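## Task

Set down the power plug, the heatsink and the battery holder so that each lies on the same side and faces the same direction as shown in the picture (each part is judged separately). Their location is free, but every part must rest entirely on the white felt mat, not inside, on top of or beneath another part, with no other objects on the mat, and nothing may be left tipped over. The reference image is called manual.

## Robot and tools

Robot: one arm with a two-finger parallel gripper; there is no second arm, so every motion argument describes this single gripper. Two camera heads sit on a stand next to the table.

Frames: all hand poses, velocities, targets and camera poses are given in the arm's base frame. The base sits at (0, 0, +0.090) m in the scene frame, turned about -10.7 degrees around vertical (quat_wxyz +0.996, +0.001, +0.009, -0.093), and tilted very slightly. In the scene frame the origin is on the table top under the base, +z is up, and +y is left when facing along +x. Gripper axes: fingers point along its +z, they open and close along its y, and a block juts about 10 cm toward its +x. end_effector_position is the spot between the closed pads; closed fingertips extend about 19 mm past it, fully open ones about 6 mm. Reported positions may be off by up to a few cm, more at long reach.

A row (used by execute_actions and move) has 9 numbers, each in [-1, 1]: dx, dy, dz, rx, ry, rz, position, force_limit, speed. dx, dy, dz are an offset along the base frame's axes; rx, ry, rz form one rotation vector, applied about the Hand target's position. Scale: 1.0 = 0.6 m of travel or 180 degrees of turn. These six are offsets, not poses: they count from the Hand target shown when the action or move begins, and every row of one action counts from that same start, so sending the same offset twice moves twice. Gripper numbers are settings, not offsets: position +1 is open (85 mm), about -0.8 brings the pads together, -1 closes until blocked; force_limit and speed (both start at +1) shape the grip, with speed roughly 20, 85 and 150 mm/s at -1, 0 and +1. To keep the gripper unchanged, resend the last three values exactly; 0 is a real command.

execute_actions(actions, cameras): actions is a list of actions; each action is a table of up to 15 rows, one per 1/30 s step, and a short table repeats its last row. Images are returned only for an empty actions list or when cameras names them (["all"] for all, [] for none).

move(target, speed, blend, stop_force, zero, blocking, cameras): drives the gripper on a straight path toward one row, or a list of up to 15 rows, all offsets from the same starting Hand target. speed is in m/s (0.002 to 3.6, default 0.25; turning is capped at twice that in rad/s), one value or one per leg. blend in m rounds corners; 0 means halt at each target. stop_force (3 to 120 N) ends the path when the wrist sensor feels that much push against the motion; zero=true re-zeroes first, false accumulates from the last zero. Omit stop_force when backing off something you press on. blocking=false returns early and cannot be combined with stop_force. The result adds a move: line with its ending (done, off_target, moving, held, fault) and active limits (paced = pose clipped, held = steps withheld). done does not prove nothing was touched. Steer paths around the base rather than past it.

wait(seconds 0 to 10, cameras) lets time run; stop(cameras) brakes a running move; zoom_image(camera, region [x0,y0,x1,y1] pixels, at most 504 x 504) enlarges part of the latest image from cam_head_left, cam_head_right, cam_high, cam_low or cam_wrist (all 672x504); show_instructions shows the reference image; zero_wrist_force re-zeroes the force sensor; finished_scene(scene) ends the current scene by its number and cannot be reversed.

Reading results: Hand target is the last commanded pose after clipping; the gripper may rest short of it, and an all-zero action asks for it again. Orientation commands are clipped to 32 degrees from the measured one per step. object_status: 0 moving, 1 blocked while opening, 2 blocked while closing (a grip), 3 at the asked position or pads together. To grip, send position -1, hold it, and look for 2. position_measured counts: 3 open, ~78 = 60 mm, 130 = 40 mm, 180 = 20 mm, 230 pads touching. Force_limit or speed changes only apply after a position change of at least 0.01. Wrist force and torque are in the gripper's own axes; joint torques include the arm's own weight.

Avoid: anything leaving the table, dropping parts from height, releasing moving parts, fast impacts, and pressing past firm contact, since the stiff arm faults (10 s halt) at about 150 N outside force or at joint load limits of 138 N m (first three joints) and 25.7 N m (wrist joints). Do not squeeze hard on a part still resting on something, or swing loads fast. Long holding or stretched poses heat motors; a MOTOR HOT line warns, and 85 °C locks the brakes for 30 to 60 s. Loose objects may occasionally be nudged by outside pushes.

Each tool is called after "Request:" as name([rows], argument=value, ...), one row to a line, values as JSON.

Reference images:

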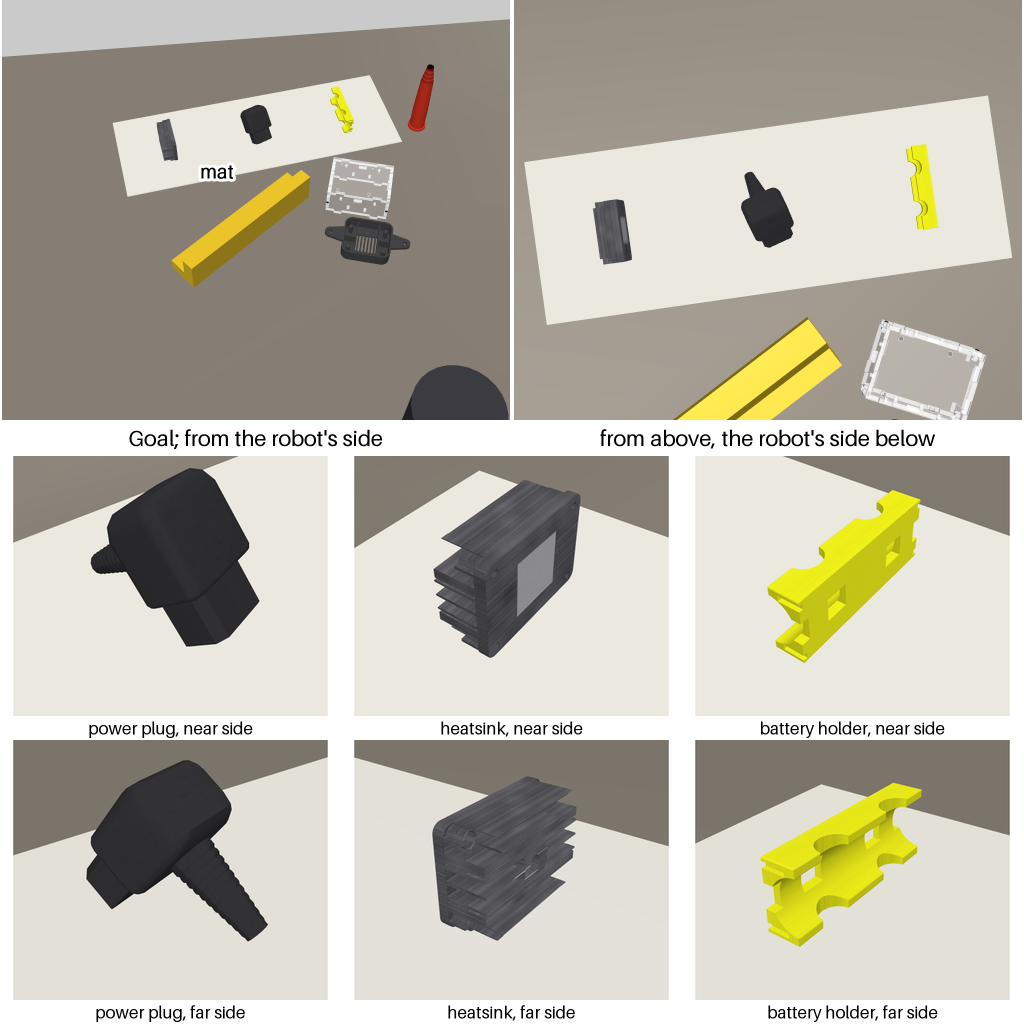

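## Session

Request:
execute_actions(actions=[])

Request:
zoom_image(camera="cam_high", region=[200, 120, 480, 400])

Request:
zoom_image(camera="cam_low", region=[420, 200, 672, 420])

Request:
show_instructions()

Scene clock: 0.00 s.
end_effector_position=(+0.2844, -0.2658, +0.1809) position_measured=3 object_status=3 end_effector_quat_wxyz=(-0.542, +0.168, +0.802, +0.184)
Joint positions: [-0.883 -1.026 1.457 -0.803 -1.897 -0.245]
Joint velocities: within noise
Joint torques (N m): no reading
Wrist force (N): no reading
Wrist torque (N m): no reading
Wrist force, peak (N): no reading
Hand target: +0.2844, -0.2658, +0.1809; -0.542, +0.168, +0.802, +0.184
Tool commands: gripper/position=+1.0 gripper/force_limit=+1.0 gripper/speed=+1.0
camera_calibration:
cam_wrist: T_world_to_cam=[[0.459865, 0.881804, 0.104623, 0.0922355], [0.614307, -0.23084, -0.754546, -0.0841458], [-0.641211, 0.41126, -0.647853, 0.535563], [0, 0, 0, 1]] pos_world=[0.352684, -0.321014, 0.273825]

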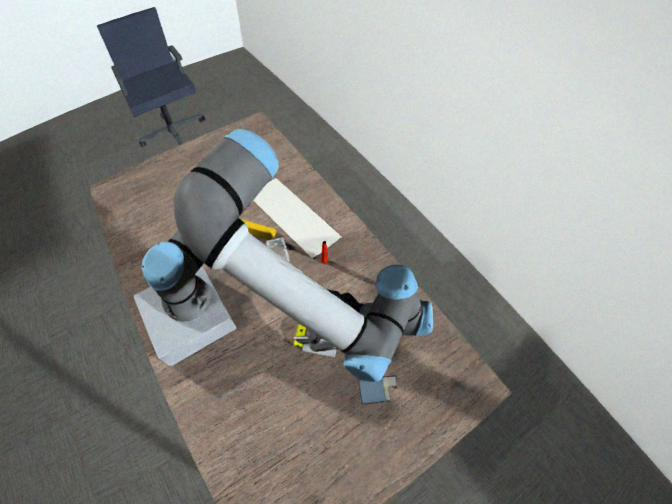

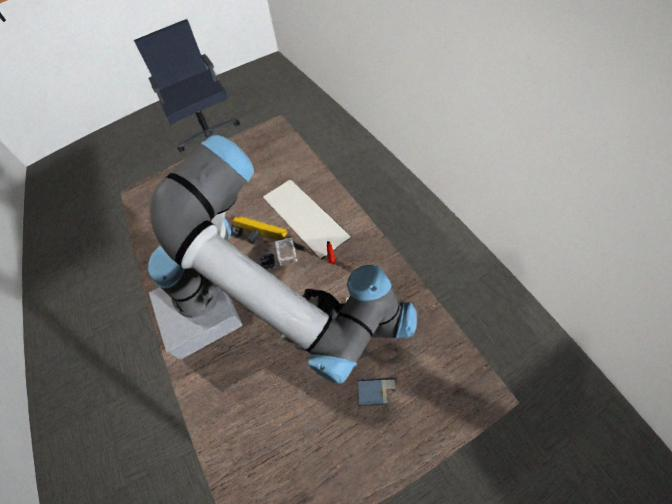

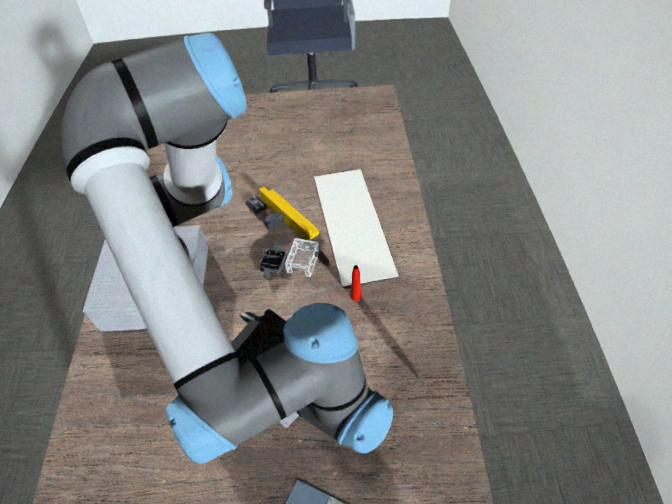

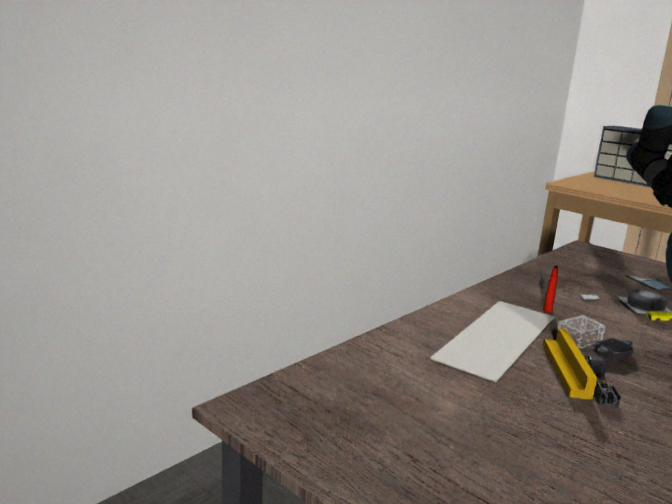

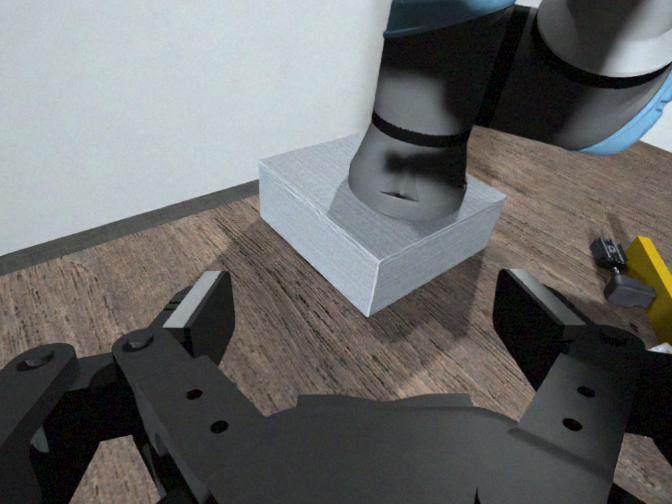

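Scaled by 1.800 from the camera's 672x504 image, which has a finer 960x720 frame.

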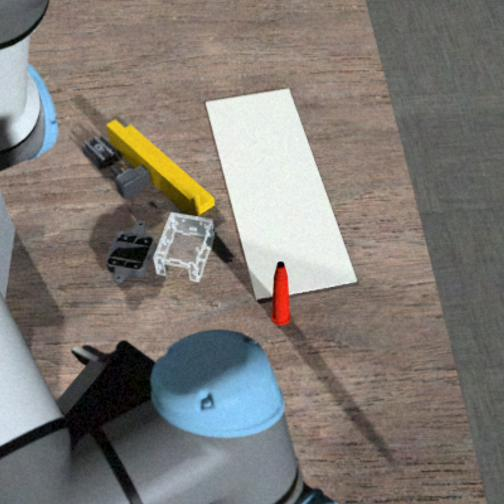

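Scaled by 2.000 from the camera's 672x504 image, which has a finer 960x720 frame.

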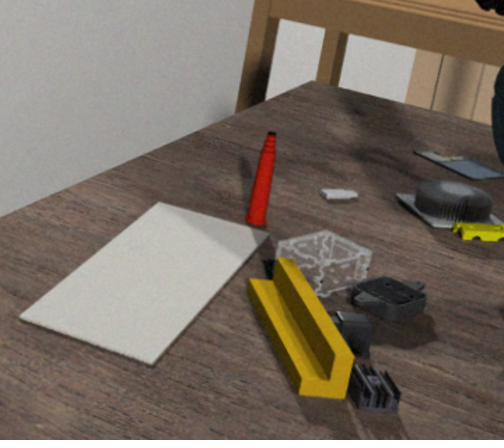

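Reference images for this scene: manual.

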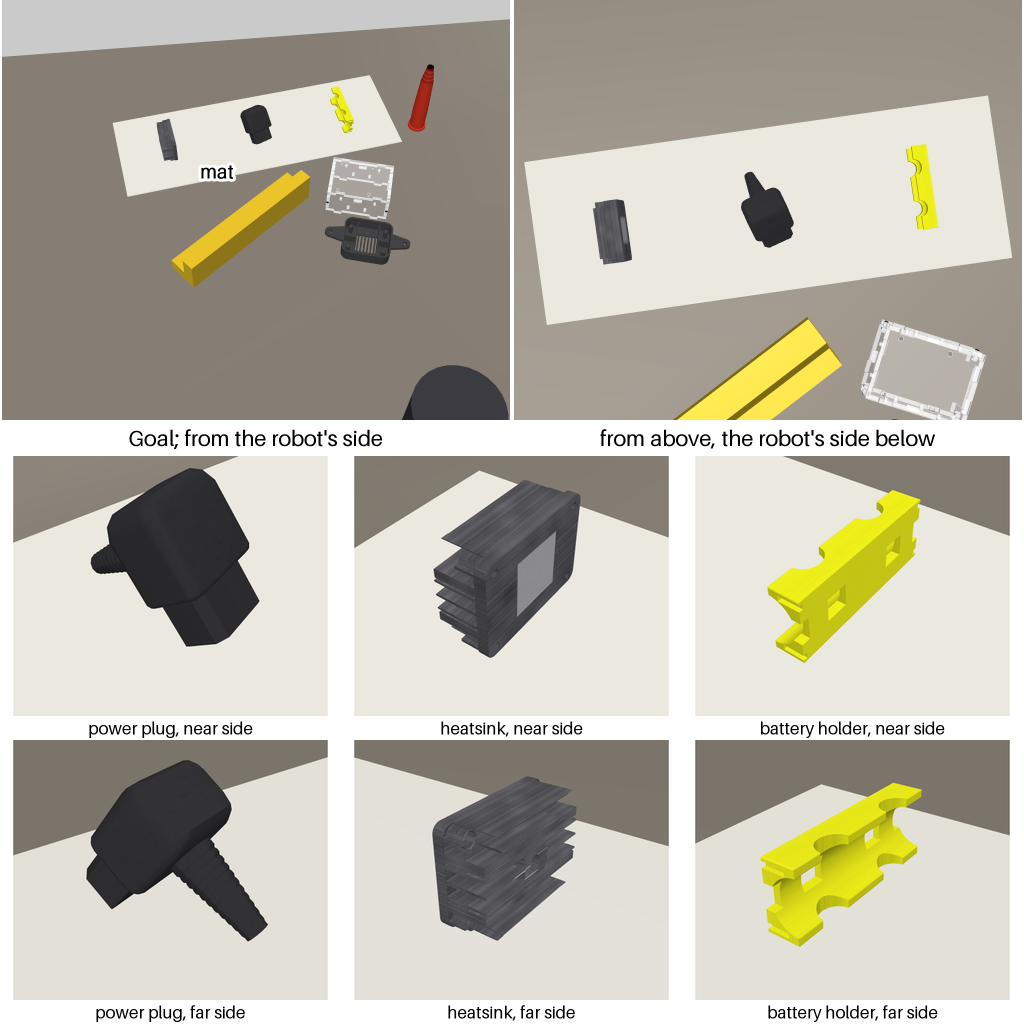

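Request:
move([
  [0,0,0.25,0,0,0,1,1,1],
  [0.026,0.40,0.25,0.1993,-0.4042,0.5402,1,1,1],
], speed=0.5, blend=[0.05,0], cameras=["cam_wrist"])

Request:
zoom_image(camera="cam_wrist", region=[150, 0, 550, 300])

Request:
move(target=[-0.04,0.2,0,0,0,0.8333,1,1,1], speed=0.6, cameras=["cam_wrist"])

Request:
zoom_image(camera="cam_wrist", region=[100, 0, 500, 300])

Scene clock: 14.83 s.
end_effector_position=(+0.2999, -0.0259, +0.3309) position_measured=3 object_status=3 end_effector_quat_wxyz=(+0.001, +0.707, -0.708, +0.000)
Joint positions: [-0.543 -2.106 1.953 -1.416 -1.572 -2.113]
Joint torques (N m): [9.41 1.79 -34.26 -0.85 0.47 -0.81]
Wrist force (N): [1.1 0.8 0.9]
Wrist torque (N m): [0.24 -0.53 -0.24]
Wrist force, peak (N): [4.4 -0.2 -1.0]
Hand target: +0.3000, -0.0258, +0.3309; +0.001, +0.707, -0.708, +0.000
Off the commanded pose: 0.000 m, 0 deg.
move: done
camera_calibration:
cam_wrist: T_world_to_cam=[[-0.999906, 0.00528031, -0.0126687, 0.311755], [0.000563502, 0.938049, 0.346502, -0.0751137], [0.0137135, 0.346462, -0.937964, 0.441968], [0, 0, 0, 1]] pos_world=[0.305707, -0.0843111, 0.444527]
Images, in order (width x height): cam_wrist 672x504.

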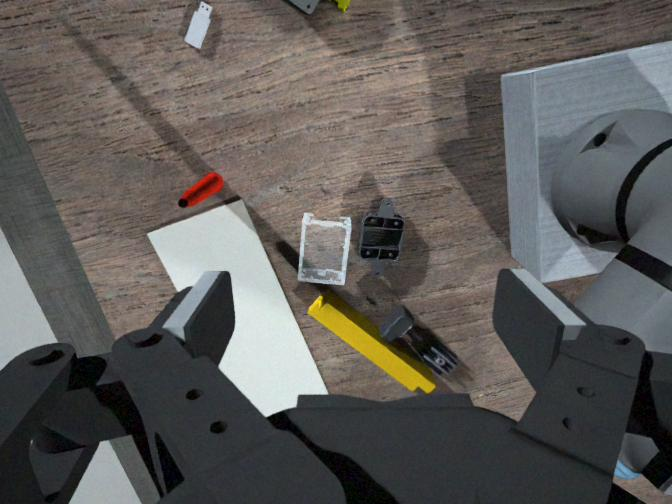

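Scaled by 1.260 from the camera's 672x504 image, which has a finer 960x720 frame.

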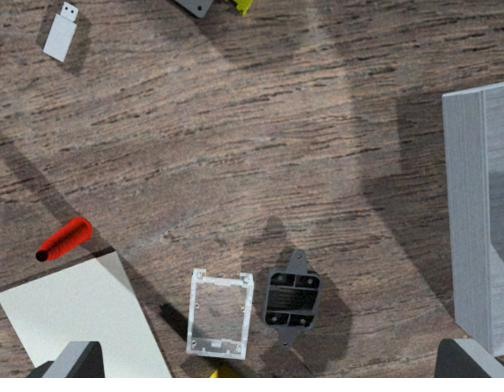

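Scene clock: 17.63 s.
end_effector_position=(+0.2760, +0.0942, +0.3309) position_measured=3 object_status=3 end_effector_quat_wxyz=(+0.000, +0.866, +0.499, +0.001)
Joint positions: [-0.146 -2.135 1.966 -1.403 -1.571 -4.333]
Joint torques (N m): [-6.73 -1.68 -29.76 -2.53 -0.62 -0.93]
Wrist force (N): [0.6 0.9 1.1]
Wrist torque (N m): [0.27 -0.42 -0.24]
Wrist force, peak (N): [1.3 0.8 1.4]
Hand target: +0.2760, +0.0942, +0.3309; +0.000, +0.866, +0.499, +0.001
Off the commanded pose: 0.000 m, 0 deg.
move: done
camera_calibration:
cam_wrist: T_world_to_cam=[[0.863367, -0.504414, -0.0128266, -0.17903], [-0.469357, -0.812174, 0.346523, 0.106798], [-0.185208, -0.293156, -0.937954, 0.515837], [0, 0, 0, 1]] pos_world=[0.300232, 0.147654, 0.444527]
Images, in order (width x height): cam_wrist 672x504.

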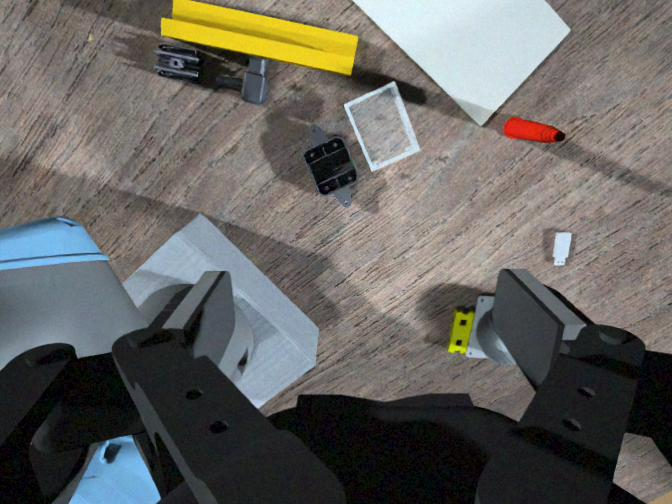

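Scaled by 1.260 from the camera's 672x504 image, which has a finer 960x720 frame.

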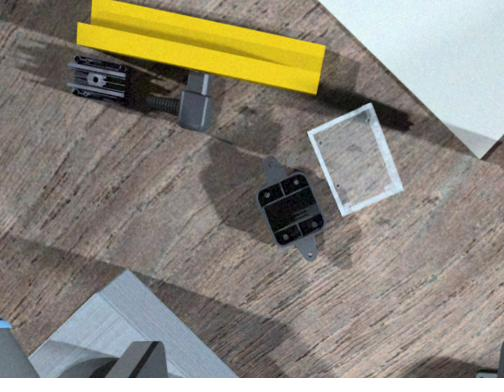

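Request:
move(target=[-0.1,0.093,-0.35,0,0,0.1667,1,1,1], speed=0.4, cameras=["cam_wrist"])

Request:
zoom_image(camera="cam_wrist", region=[100, 0, 450, 260])

Request:
zoom_image(camera="cam_low", region=[530, 310, 650, 420])

Scene clock: 25.03 s.
end_effector_position=(+0.2160, +0.1500, +0.1210) position_measured=3 object_status=3 end_effector_quat_wxyz=(+0.000, +0.708, +0.707, +0.001)
Joint positions: [0.075 -2.177 2.525 -1.921 -1.57 -4.636]
Joint torques (N m): [-1.36 -3.44 -12.87 -4.34 -0.37 -1.3]
Wrist force (N): [0.6 0.8 1.1]
Wrist torque (N m): [0.23 -0.41 -0.19]
Wrist force, peak (N): [1.4 0.0 3.7]
Hand target: +0.2160, +0.1500, +0.1209; +0.000, +0.708, +0.707, +0.001
Off the commanded pose: 0.000 m, 0 deg.
move: done
camera_calibration:
cam_wrist: T_world_to_cam=[[0.999903, -0.00507018, -0.0129597, -0.206076], [-0.00026296, -0.937985, 0.346675, 0.114203], [-0.0139137, -0.346638, -0.937896, 0.295223], [0, 0, 0, 1]] pos_world=[0.210193, 0.208411, 0.234627]
Images, in order (width x height): cam_wrist 672x504.

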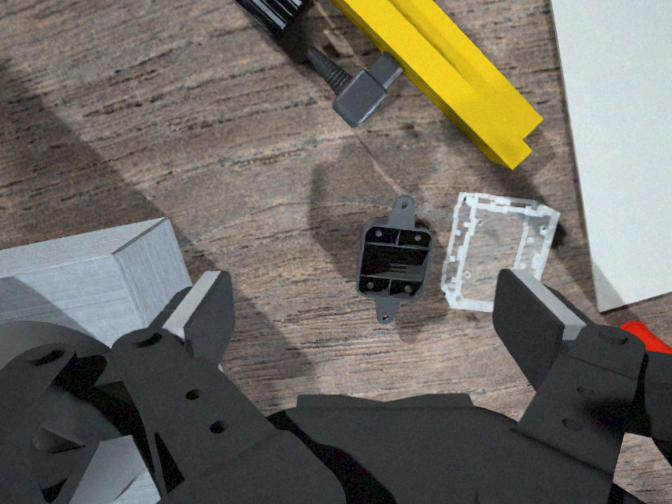

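Scaled by 1.440 from the camera's 672x504 image, which has a finer 960x720 frame.

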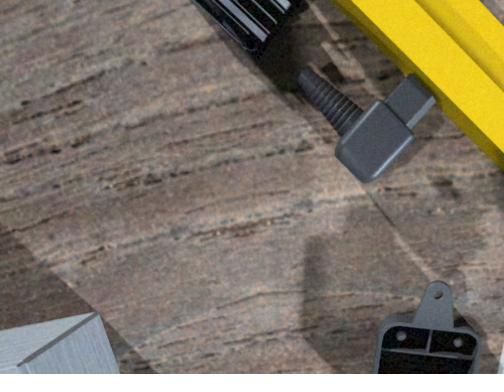

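This scene's latest camera images include none from cam_low. They are from: cam_wrist. cam_low's image comes with the result of a call that names it in "cameras".

Request:
move(target=[-0.06,0.1,0,0,0,0,1,1,1], speed=0.3, cameras=["cam_wrist","cam_low"])

Request:
zoom_image(camera="cam_wrist", region=[220, 30, 470, 230])

Request:
zoom_image(camera="cam_low", region=[540, 330, 640, 420])

Request:
zoom_image(camera="cam_low", region=[610, 280, 672, 340])

Scene clock: 28.10 s.
end_effector_position=(+0.1801, +0.2100, +0.1210) position_measured=3 object_status=3 end_effector_quat_wxyz=(+0.000, +0.707, +0.707, +0.001)
Joint positions: [0.359 -2.118 2.504 -1.959 -1.571 -4.352]
Joint torques (N m): [6.28 -7.07 -11.84 -0.63 1.45 0.73]
Wrist force (N): [0.7 1.0 1.1]
Wrist torque (N m): [0.26 -0.46 -0.02]
Wrist force, peak (N): [2.8 0.1 1.2]
Hand target: +0.1800, +0.2100, +0.1209; +0.000, +0.708, +0.707, +0.001
Off the commanded pose: 0.000 m, 0 deg.
move: done
camera_calibration:
cam_wrist: T_world_to_cam=[[0.999907, -0.00487139, -0.012714, -0.169988], [-0.000162954, -0.938018, 0.346586, 0.17052], [-0.0136144, -0.346552, -0.937932, 0.315362], [0, 0, 0, 1]] pos_world=[0.174294, 0.268412, 0.234527]
Images, in order (width x height): cam_low 672x504, cam_wrist 672x504.

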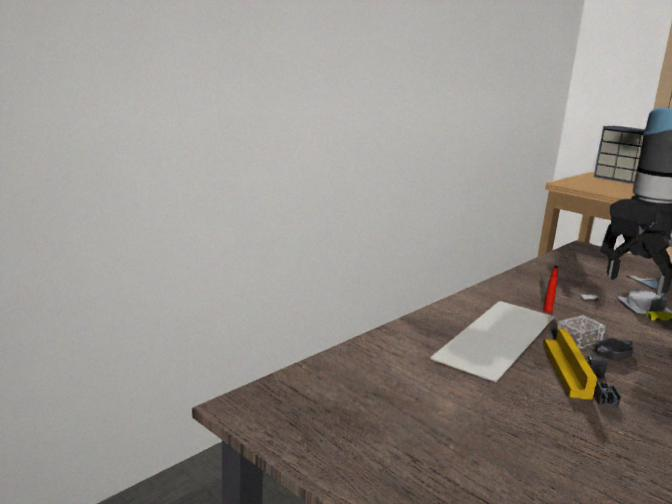

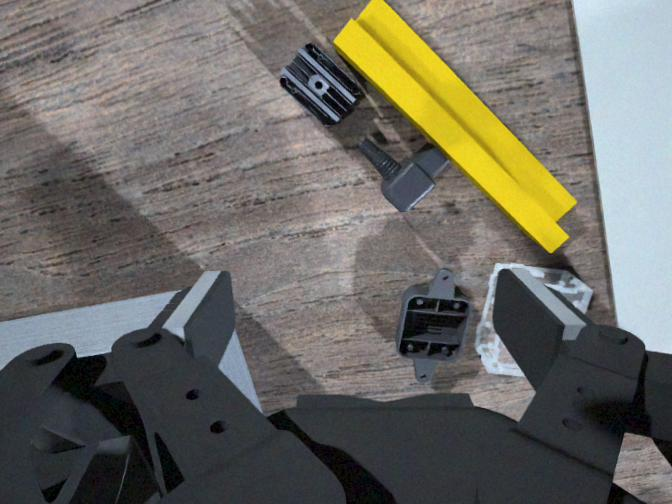

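Scaled by 2.016 from the camera's 672x504 image, which has a finer 960x720 frame.

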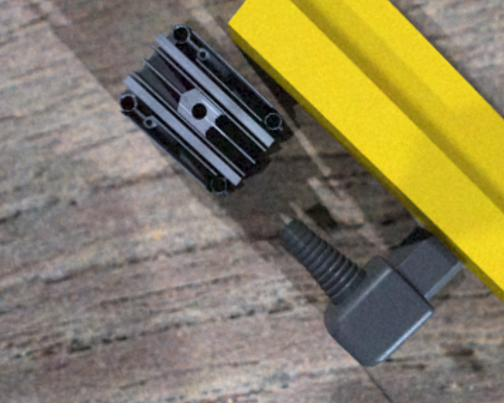

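Scaled by 5.040 from the camera's 672x504 image, which has a finer 960x720 frame.

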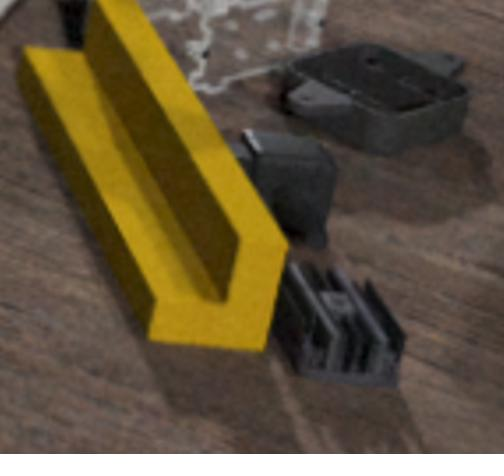

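Scaled by 8.129 from the camera's 672x504 image, which has a finer 960x720 frame.

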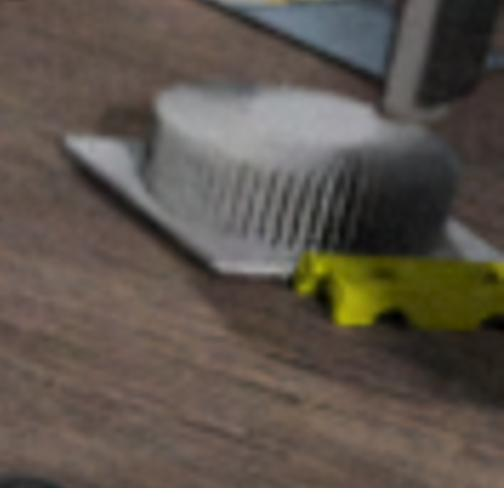

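Request:
move([
  [0.25,-0.35,0.2,0,0,-0.3,1,1,1],
  [0.1,-0.65,0.0,0,0,-0.667,1,1,1],
], speed=0.5, blend=[0.1,0], cameras=["cam_wrist"])

Request:
zoom_image(camera="cam_wrist", region=[240, 60, 490, 260])

Scene clock: 135.67 s.
end_effector_position=(+0.2400, -0.1799, +0.1208) position_measured=3 object_status=3 end_effector_quat_wxyz=(+0.001, +0.966, -0.260, +0.000)
Joint positions: [-1.103 -2.024 2.463 -2.011 -1.572 -3.719]
Joint torques (N m): [0.39 -10.13 -32.06 -1.45 -0.96 -0.05]
Wrist force (N): [1.1 0.8 0.5]
Wrist torque (N m): [0.25 -0.52 0.00]
Wrist force, peak (N): [2.8 -0.1 2.0]
Hand target: +0.2400, -0.1800, +0.1209; +0.001, +0.966, -0.260, +0.000
Off the commanded pose: 0.000 m, 0 deg.
move: done
camera_calibration:
cam_wrist: T_world_to_cam=[[-0.504947, -0.863052, -0.013057, -0.0250217], [-0.811853, 0.469746, 0.346747, 0.252891], [-0.293127, 0.185689, -0.937868, 0.343804], [0, 0, 0, 1]] pos_world=[0.293454, -0.20423, 0.234427]
Images, in order (width x height): cam_wrist 672x504.

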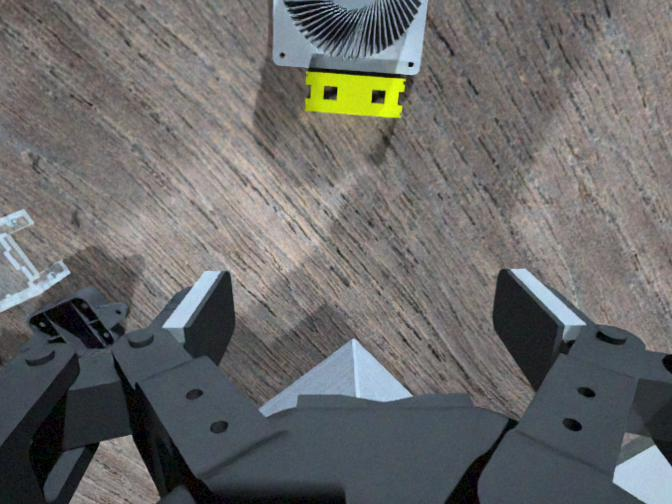

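Scaled by 2.016 from the camera's 672x504 image, which has a finer 960x720 frame.

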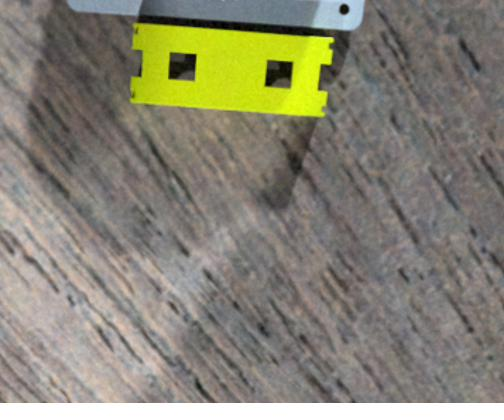

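Request:
move([
  [0.1665,-0.11,-0.12,0.1032,0.1648,-0.0209,1,-0.6,0],
  [0.1665,-0.11,-0.175,0.1032,0.1648,-0.0209,1,-0.6,0],
  [0.0872,-0.0565,-0.3117,0.1032,0.1648,-0.0209,1,-0.6,0],
], speed=[0.3,0.2,0.12], blend=[0.01,0.01,0], cameras=["cam_wrist"])

Scene clock: 153.27 s.
end_effector_position=(+0.2922, -0.2139, -0.0661) position_measured=3 object_status=3 end_effector_quat_wxyz=(-0.087, +0.912, -0.279, -0.288)
Joint positions: [-0.885 -1.068 2.092 -2.005 -1.738 -3.382]
Joint torques (N m): [8.32 -43.95 -16.56 -1.18 1.02 0.98]
Wrist force (N): [0.8 1.2 1.1]
Wrist torque (N m): [0.26 -0.37 -0.17]
Wrist force, peak (N): [0.8 1.3 3.3]
Hand target: +0.2923, -0.2139, -0.0661; -0.087, +0.912, -0.279, -0.287
Off the commanded pose: 0.000 m, 0 deg.
move: done
camera_calibration:
cam_wrist: T_world_to_cam=[[-0.568007, -0.822982, -0.00827461, -0.00309862], [-0.472541, 0.317875, 0.821986, 0.275884], [-0.673849, 0.470804, -0.569448, 0.386736], [0, 0, 0, 1]] pos_world=[0.389208, -0.272324, -0.00657253]
Images, in order (width x height): cam_wrist 672x504.

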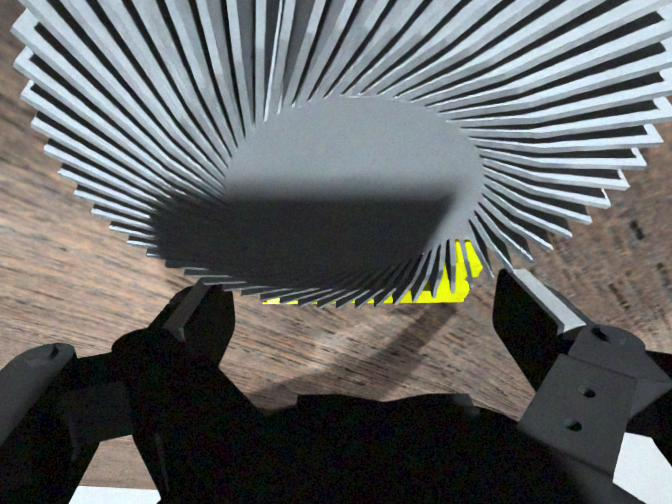

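Request:
move(target=[0,0,0,0,0,0,-1,-0.8,-1])

Request:
move(target=[0,0,0.12,0,0,0,-1,-0.8,-1], speed=0.1, cameras=["cam_wrist"])

Scene clock: 156.37 s.
end_effector_position=(+0.2923, -0.2139, -0.0661) position_measured=54 object_status=0 end_effector_quat_wxyz=(-0.087, +0.912, -0.279, -0.287)
Joint positions: [-0.885 -1.068 2.092 -2.005 -1.738 -3.382]
Joint torques (N m): [8.07 -34.34 -3.01 -2.88 0.86 1.14]
Wrist force (N): [-4.8 -0.3 -13.4]
Wrist torque (N m): [0.31 -0.15 -0.16]
Wrist force, peak (N): [-4.7 -0.3 -13.9]
Hand target: +0.2923, -0.2139, -0.0661; -0.087, +0.912, -0.279, -0.287
Off the commanded pose: 0.000 m, 0 deg.
move: done

Scene clock: 157.50 s.
end_effector_position=(+0.2924, -0.2140, +0.0059) position_measured=54 object_status=2 end_effector_quat_wxyz=(-0.087, +0.912, -0.279, -0.287)
Joint positions: [-0.885 -1.223 2.056 -1.814 -1.738 -3.382]
Joint torques (N m): [7.19 -27.78 -4.65 -2.72 -0.67 0.18]
Wrist force (N): [0.7 1.3 1.4]
Wrist torque (N m): [0.27 -0.34 -0.16]
Wrist force, peak (N): [-4.6 -0.5 -12.9]
Hand target: +0.2923, -0.2139, +0.0059; -0.087, +0.912, -0.279, -0.287
Off the commanded pose: 0.000 m, 0 deg.
move: done
camera_calibration:
cam_wrist: T_world_to_cam=[[-0.5679, -0.823057, -0.00812475, -0.00251742], [-0.472776, 0.318098, 0.821765, 0.216833], [-0.673775, 0.470522, -0.569769, 0.427776], [0, 0, 0, 1]] pos_world=[0.389308, -0.272324, 0.065527]
Images, in order (width x height): cam_wrist 672x504.

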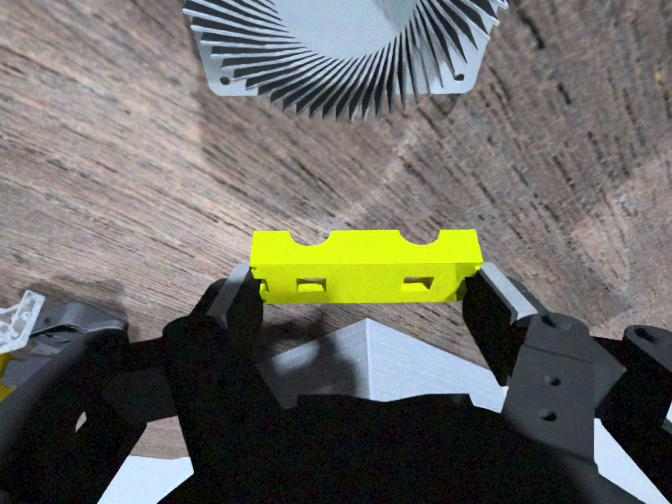

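Request:
move([
  [0,0,0.3,0,0,0,-1,-0.8,-1],
  [0.213,0.3565,0.407,0,0,0.3944,-1,-0.8,-1],
  [0.2178,0.923,0.19,0.3748,-0.493,0.5873,-1,-0.8,-1],
], speed=0.5, blend=[0.1,0.1,0], cameras=["cam_wrist"])

Scene clock: 169.60 s.
end_effector_position=(+0.4230, +0.3399, +0.1199) position_measured=54 object_status=2 end_effector_quat_wxyz=(-0.374, +0.519, +0.719, +0.270)
Joint positions: [0.014 -1.306 2.051 -1.909 -0.676 -5.215]
Joint torques (N m): [-6.45 -31.16 -7.09 -4.53 2.68 -0.86]
Wrist force (N): [0.2 0.9 1.0]
Wrist torque (N m): [0.15 -0.12 -0.05]
Wrist force, peak (N): [3.4 1.3 4.7]
Hand target: +0.4230, +0.3399, +0.1199; -0.374, +0.519, +0.719, +0.270
Off the commanded pose: 0.000 m, 0 deg.
move: done; blend cut to 0.09 m at target 1
camera_calibration:
cam_wrist: T_world_to_cam=[[0.945961, 0.324072, -0.0116275, -0.501306], [0.260472, -0.780695, -0.56804, 0.238771], [-0.193163, 0.534315, -0.822919, 0.125498], [0, 0, 0, 1]] pos_world=[0.436264, 0.281811, 0.233077]
Images, in order (width x height): cam_wrist 672x504.

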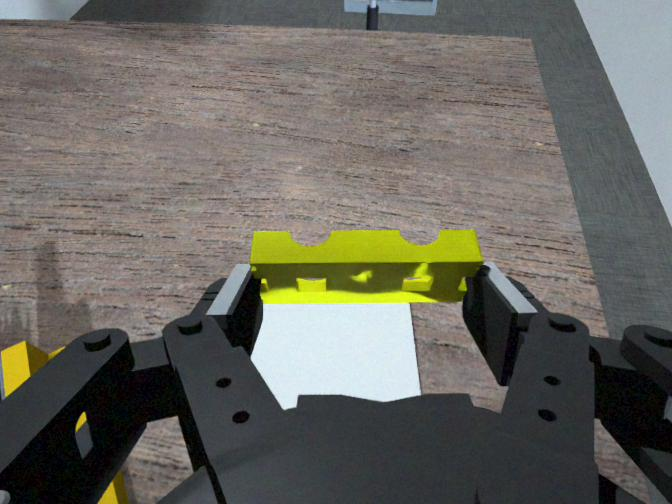

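Request:
move(target=[0,0,-0.275,0,0,0,-1,-0.8,-1], speed=0.25)

Request:
move(target=[0,0,-0.07,0,0,0,-1,-0.8,-1], speed=0.015, stop_force=4, cameras=["cam_wrist","cam_low"])

Request:
zoom_image(camera="cam_low", region=[400, 280, 600, 420])

Scene clock: 177.23 s.
end_effector_position=(+0.4231, +0.3399, -0.0450) position_measured=54 object_status=2 end_effector_quat_wxyz=(-0.374, +0.519, +0.719, +0.270)
Joint positions: [0.014 -0.938 2.121 -2.348 -0.675 -5.216]
Joint torques (N m): [7.47 -30.15 -0.27 -3.19 0.85 -1.25]
Wrist force (N): [0.6 0.5 0.5]
Wrist torque (N m): [0.10 -0.23 -0.09]
Wrist force, peak (N): [-2.7 0.3 2.3]
Hand target: +0.4230, +0.3399, -0.0451; -0.374, +0.519, +0.719, +0.270
Off the commanded pose: 0.000 m, 0 deg.
move: done

Scene clock: 179.70 s.
end_effector_position=(+0.4230, +0.3399, -0.0662) position_measured=54 object_status=2 end_effector_quat_wxyz=(-0.374, +0.519, +0.719, +0.270)
Joint positions: [0.014 -0.883 2.116 -2.398 -0.676 -5.216]
Joint torques (N m): [1.47 -46.1 2.84 -0.82 0.38 -0.77]
Wrist force (N): [3.5 0.1 -1.4]
Wrist torque (N m): [0.01 -0.25 -0.14]
Wrist force, peak (N): [9.4 -0.7 -5.2]
Hand target: +0.4230, +0.3399, -0.0662; -0.374, +0.519, +0.719, +0.270 (not the last commanded pose)
Off the commanded pose: 0.021 m, 0 deg.
move: contact
camera_calibration:
cam_wrist: T_world_to_cam=[[0.945958, 0.324089, -0.0114236, -0.503451], [0.260559, -0.780554, -0.568195, 0.132911], [-0.193062, 0.534511, -0.822815, -0.0276984], [0, 0, 0, 1]] pos_world=[0.436264, 0.281712, 0.0469772]
Images, in order (width x height): cam_low 672x504, cam_wrist 672x504.

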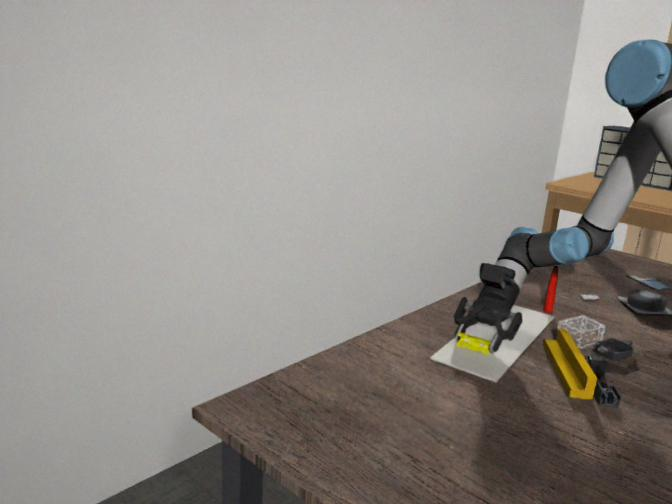

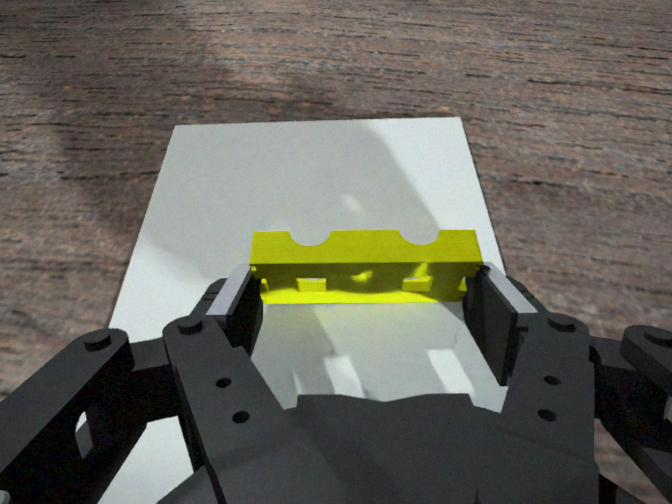

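Scaled by 2.520 from the camera's 672x504 image, which has a finer 960x720 frame.

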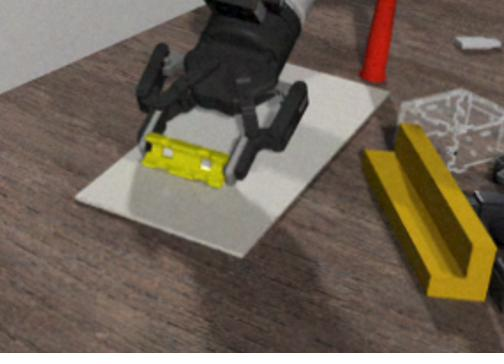

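Request:
move([
  [0,0,0,0,0,0,1,-0.8,-1],
  [0.052,-0.155,0.115,0,0,0,1,-0.8,-1],
  [-0.05,-0.2,0.4,0,0,0,1,-0.8,-1],
], speed=[0.05,0.2,0.4], blend=[0,0.04,0], cameras=["cam_wrist"])

Request:
move(target=[-0.3905,0.06,-0.19,-0.3117,0.075,-0.3254,0.36,-0.8,0], speed=0.4, cameras=["cam_wrist"])

Scene clock: 199.43 s.
end_effector_position=(+0.3931, +0.2198, +0.1738) position_measured=3 object_status=3 end_effector_quat_wxyz=(-0.374, +0.519, +0.719, +0.270)
Joint positions: [-0.25 -1.509 2.057 -1.463 -0.811 -5.553]
Joint torques (N m): [9.59 -32.21 -8.53 0.77 2.49 0.85]
Wrist force (N): [0.6 0.6 0.2]
Wrist torque (N m): [0.11 -0.21 -0.06]
Wrist force, peak (N): [4.2 0.3 -1.9]
Hand target: +0.3930, +0.2199, +0.1738; -0.374, +0.519, +0.719, +0.270
Off the commanded pose: 0.000 m, 0 deg.
move: done
camera_calibration:
cam_wrist: T_world_to_cam=[[0.945988, 0.324004, -0.011295, -0.433571], [0.260583, -0.780624, -0.568087, 0.183315], [-0.19288, 0.534461, -0.822891, 0.22802], [0, 0, 0, 1]] pos_world=[0.406365, 0.161711, 0.286877]
Images, in order (width x height): cam_wrist 672x504.

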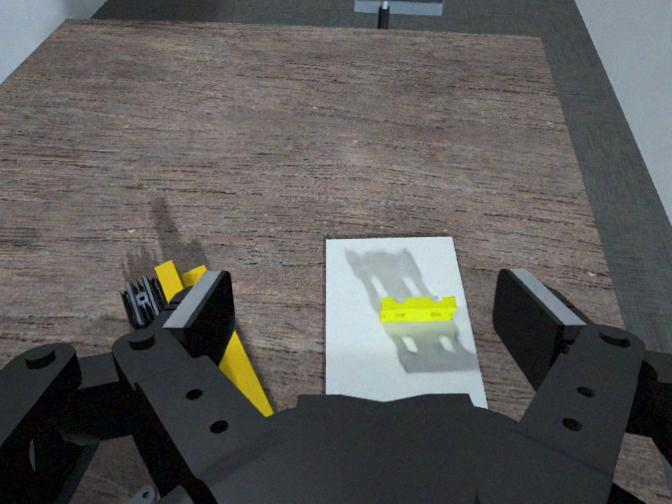

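Scene clock: 201.80 s.
end_effector_position=(+0.1587, +0.2559, +0.0599) position_measured=84 object_status=3 end_effector_quat_wxyz=(+0.000, +0.925, +0.380, +0.000)
Joint positions: [0.557 -1.887 2.577 -2.26 -1.57 -3.364]
Joint torques (N m): [4.82 -8.53 -7.91 -5.34 -0.6 1.55]
Wrist force (N): [0.9 0.8 1.3]
Wrist torque (N m): [0.26 -0.48 -0.05]
Wrist force, peak (N): [0.1 2.3 -0.9]
Hand target: +0.1587, +0.2559, +0.0598; +0.000, +0.925, +0.380, +0.000
Off the commanded pose: 0.000 m, 0 deg.
move: done
camera_calibration:
cam_wrist: T_world_to_cam=[[0.699538, -0.71444, -0.0148832, 0.0802369], [-0.666348, -0.65969, 0.347548, 0.2692], [-0.258121, -0.233206, -0.937544, 0.283496], [0, 0, 0, 1]] pos_world=[0.196428, 0.301026, 0.173424]
Images, in order (width x height): cam_wrist 672x504.

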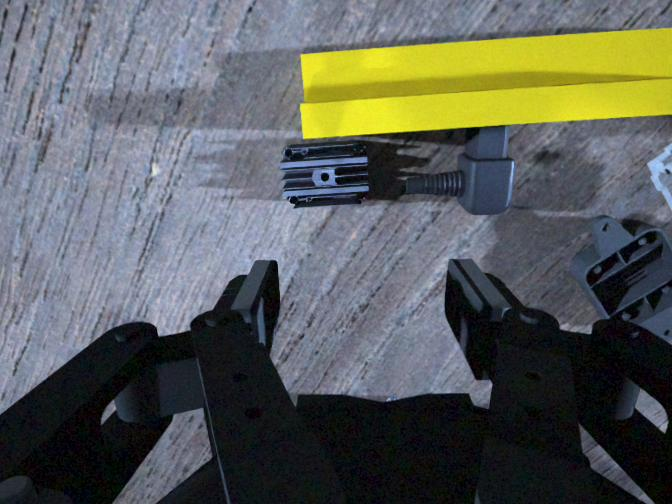

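Request:
move([
  [0.0023,0.0393,0,0,0,0,0.36,-0.8,0],
  [0.0023,0.0393,-0.2148,0,0,0,0.36,-0.8,0],
], speed=[0.2,0.15], blend=[0.005,0])

Request:
move(target=[0,0,0,0,0,0,-1,-0.8,-1])

Request:
move(target=[0,0,0.3,0,0,0,-1,-0.8,-1], speed=0.2, cameras=["cam_wrist"])

Scene clock: 208.60 s.
end_effector_position=(+0.1600, +0.2794, -0.0691) position_measured=84 object_status=3 end_effector_quat_wxyz=(+0.000, +0.925, +0.380, +0.000)
Joint positions: [0.624 -1.3 2.666 -2.936 -1.57 -3.297]
Joint torques (N m): [6.92 -10.09 -16.67 -4.83 -1.32 0.36]
Wrist force (N): [0.6 0.4 1.3]
Wrist torque (N m): [0.17 -0.42 -0.17]
Wrist force, peak (N): [3.1 -0.7 -1.1]
Hand target: +0.1601, +0.2795, -0.0691; +0.000, +0.925, +0.380, +0.000
Off the commanded pose: 0.000 m, 0 deg.
move: done

Scene clock: 209.17 s.
end_effector_position=(+0.1601, +0.2795, -0.0690) position_measured=100 object_status=2 end_effector_quat_wxyz=(+0.000, +0.925, +0.380, +0.000)
Joint positions: [0.624 -1.3 2.666 -2.936 -1.57 -3.297]
Joint torques (N m): [0.74 -8.93 -16.06 -3.62 -0.95 -0.61]
Wrist force (N): [-7.3 -0.2 -22.7]
Wrist torque (N m): [0.11 -0.22 -0.28]
Wrist force, peak (N): [-7.3 -0.1 -23.5]
Hand target: +0.1601, +0.2795, -0.0691; +0.000, +0.925, +0.380, +0.000
Off the commanded pose: 0.000 m, 0 deg.
move: done

Scene clock: 210.57 s.
end_effector_position=(+0.1601, +0.2795, +0.1109) position_measured=100 object_status=2 end_effector_quat_wxyz=(+0.000, +0.925, +0.380, +0.000)
Joint positions: [0.624 -1.926 2.441 -2.085 -1.57 -3.297]
Joint torques (N m): [-2.03 -8.16 -21.19 -1.51 1.22 0.01]
Wrist force (N): [0.8 0.6 1.6]
Wrist torque (N m): [0.16 -0.44 0.03]
Wrist force, peak (N): [-7.0 -0.2 -22.5]
Hand target: +0.1601, +0.2795, +0.1109; +0.000, +0.925, +0.380, +0.000
Off the commanded pose: 0.000 m, 0 deg.
move: done
camera_calibration:
cam_wrist: T_world_to_cam=[[0.699546, -0.714437, -0.0146592, 0.0968244], [-0.666424, -0.659663, 0.347453, 0.268004], [-0.257904, -0.23329, -0.937583, 0.337169], [0, 0, 0, 1]] pos_world=[0.197828, 0.324626, 0.224425]
Images, in order (width x height): cam_wrist 672x504.

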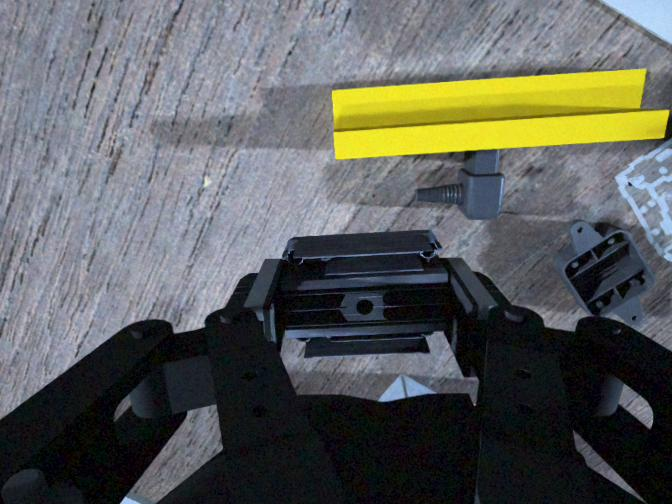

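Request:
move([
  [0.4665,-0.066,0.02,0,0,0.3544,-1,-0.8,-1],
  [0.4665,-0.066,-0.265,0,0,0.3544,-1,-0.8,-1],
], speed=[0.4,0.2], blend=[0.04,0])

Request:
move(target=[0,0,-0.06,0,0,0,-1,-0.8,-1], speed=0.02, stop_force=4)

Request:
move([
  [0,0,-0.001,0,0,0,0.43,-0.8,-1],
  [0,0,0.22,0,0,0,0.43,-0.8,-1],
], speed=[0.05,0.2], cameras=["cam_wrist","cam_low"])

Request:
zoom_image(camera="cam_low", region=[430, 280, 580, 400])

Scene clock: 218.53 s.
end_effector_position=(+0.4399, +0.2398, -0.0480) position_measured=100 object_status=2 end_effector_quat_wxyz=(+0.000, +0.585, +0.811, +0.000)
Joint positions: [0.23 -1.126 2.16 -2.604 -1.571 -4.803]
Joint torques (N m): [7.62 -28.8 -23.63 -4.32 -1.26 0.88]
Wrist force (N): [1.4 1.5 1.3]
Wrist torque (N m): [0.41 -0.56 -0.27]
Wrist force, peak (N): [1.6 1.1 3.9]
Hand target: +0.4400, +0.2399, -0.0481; +0.000, +0.585, +0.811, +0.000
Off the commanded pose: 0.000 m, 0 deg.
move: done

Scene clock: 220.47 s.
end_effector_position=(+0.4399, +0.2399, -0.0609) position_measured=100 object_status=2 end_effector_quat_wxyz=(+0.000, +0.585, +0.811, +0.000)
Joint positions: [0.23 -1.094 2.164 -2.64 -1.571 -4.803]
Joint torques (N m): [3.98 -43.65 -21.93 -5.09 -1.01 1.05]
Wrist force (N): [1.5 1.4 1.2]
Wrist torque (N m): [0.37 -0.59 -0.25]
Wrist force, peak (N): [3.3 -3.5 -19.8]
Hand target: +0.4399, +0.2399, -0.0609; +0.000, +0.585, +0.811, +0.000 (not the last commanded pose)
Off the commanded pose: 0.023 m, 0 deg.
move: contact

Scene clock: 222.37 s.
end_effector_position=(+0.4400, +0.2399, +0.0711) position_measured=75 object_status=3 end_effector_quat_wxyz=(+0.000, +0.585, +0.811, +0.000)
Joint positions: [0.23 -1.376 2.071 -2.266 -1.571 -4.803]
Joint torques (N m): [-3.44 -31.69 -10.08 -1.88 0.34 -0.98]
Wrist force (N): [1.6 1.4 0.6]
Wrist torque (N m): [0.37 -0.59 -0.22]
Wrist force, peak (N): [1.4 1.4 3.3]
Hand target: +0.4399, +0.2399, +0.0711; +0.000, +0.585, +0.811, +0.000
Off the commanded pose: 0.000 m, 0 deg.
move: done
camera_calibration:
cam_wrist: T_world_to_cam=[[0.949921, 0.312152, -0.0145031, -0.484297], [0.297503, -0.889192, 0.347605, 0.0731128], [0.0956094, -0.334512, -0.937529, 0.231527], [0, 0, 0, 1]] pos_world=[0.416156, 0.293634, 0.184625]
Images, in order (width x height): cam_low 672x504, cam_wrist 672x504.

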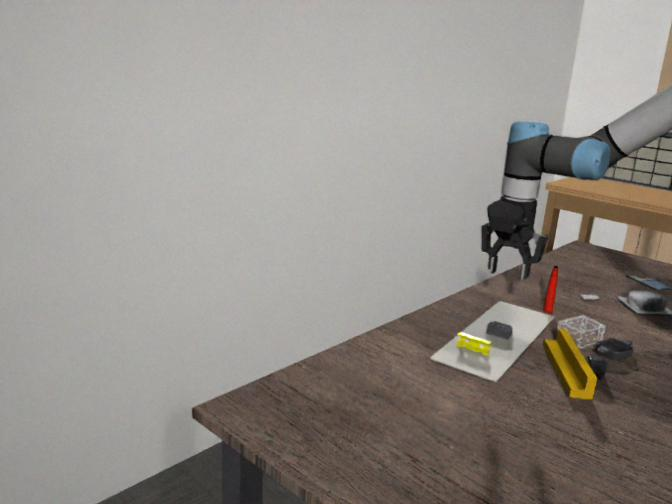

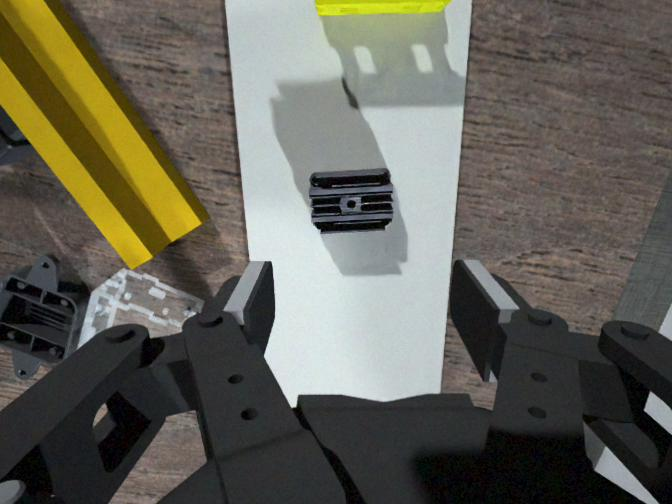

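Scaled by 3.360 from the camera's 672x504 image, which has a finer 960x720 frame.

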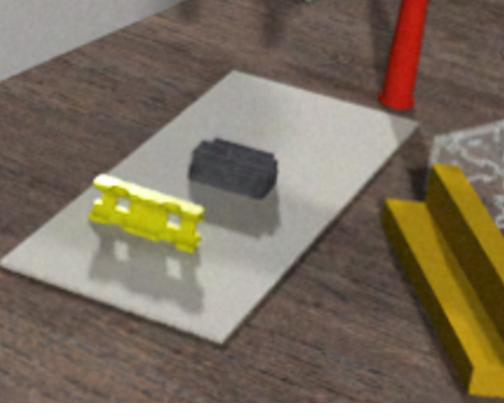

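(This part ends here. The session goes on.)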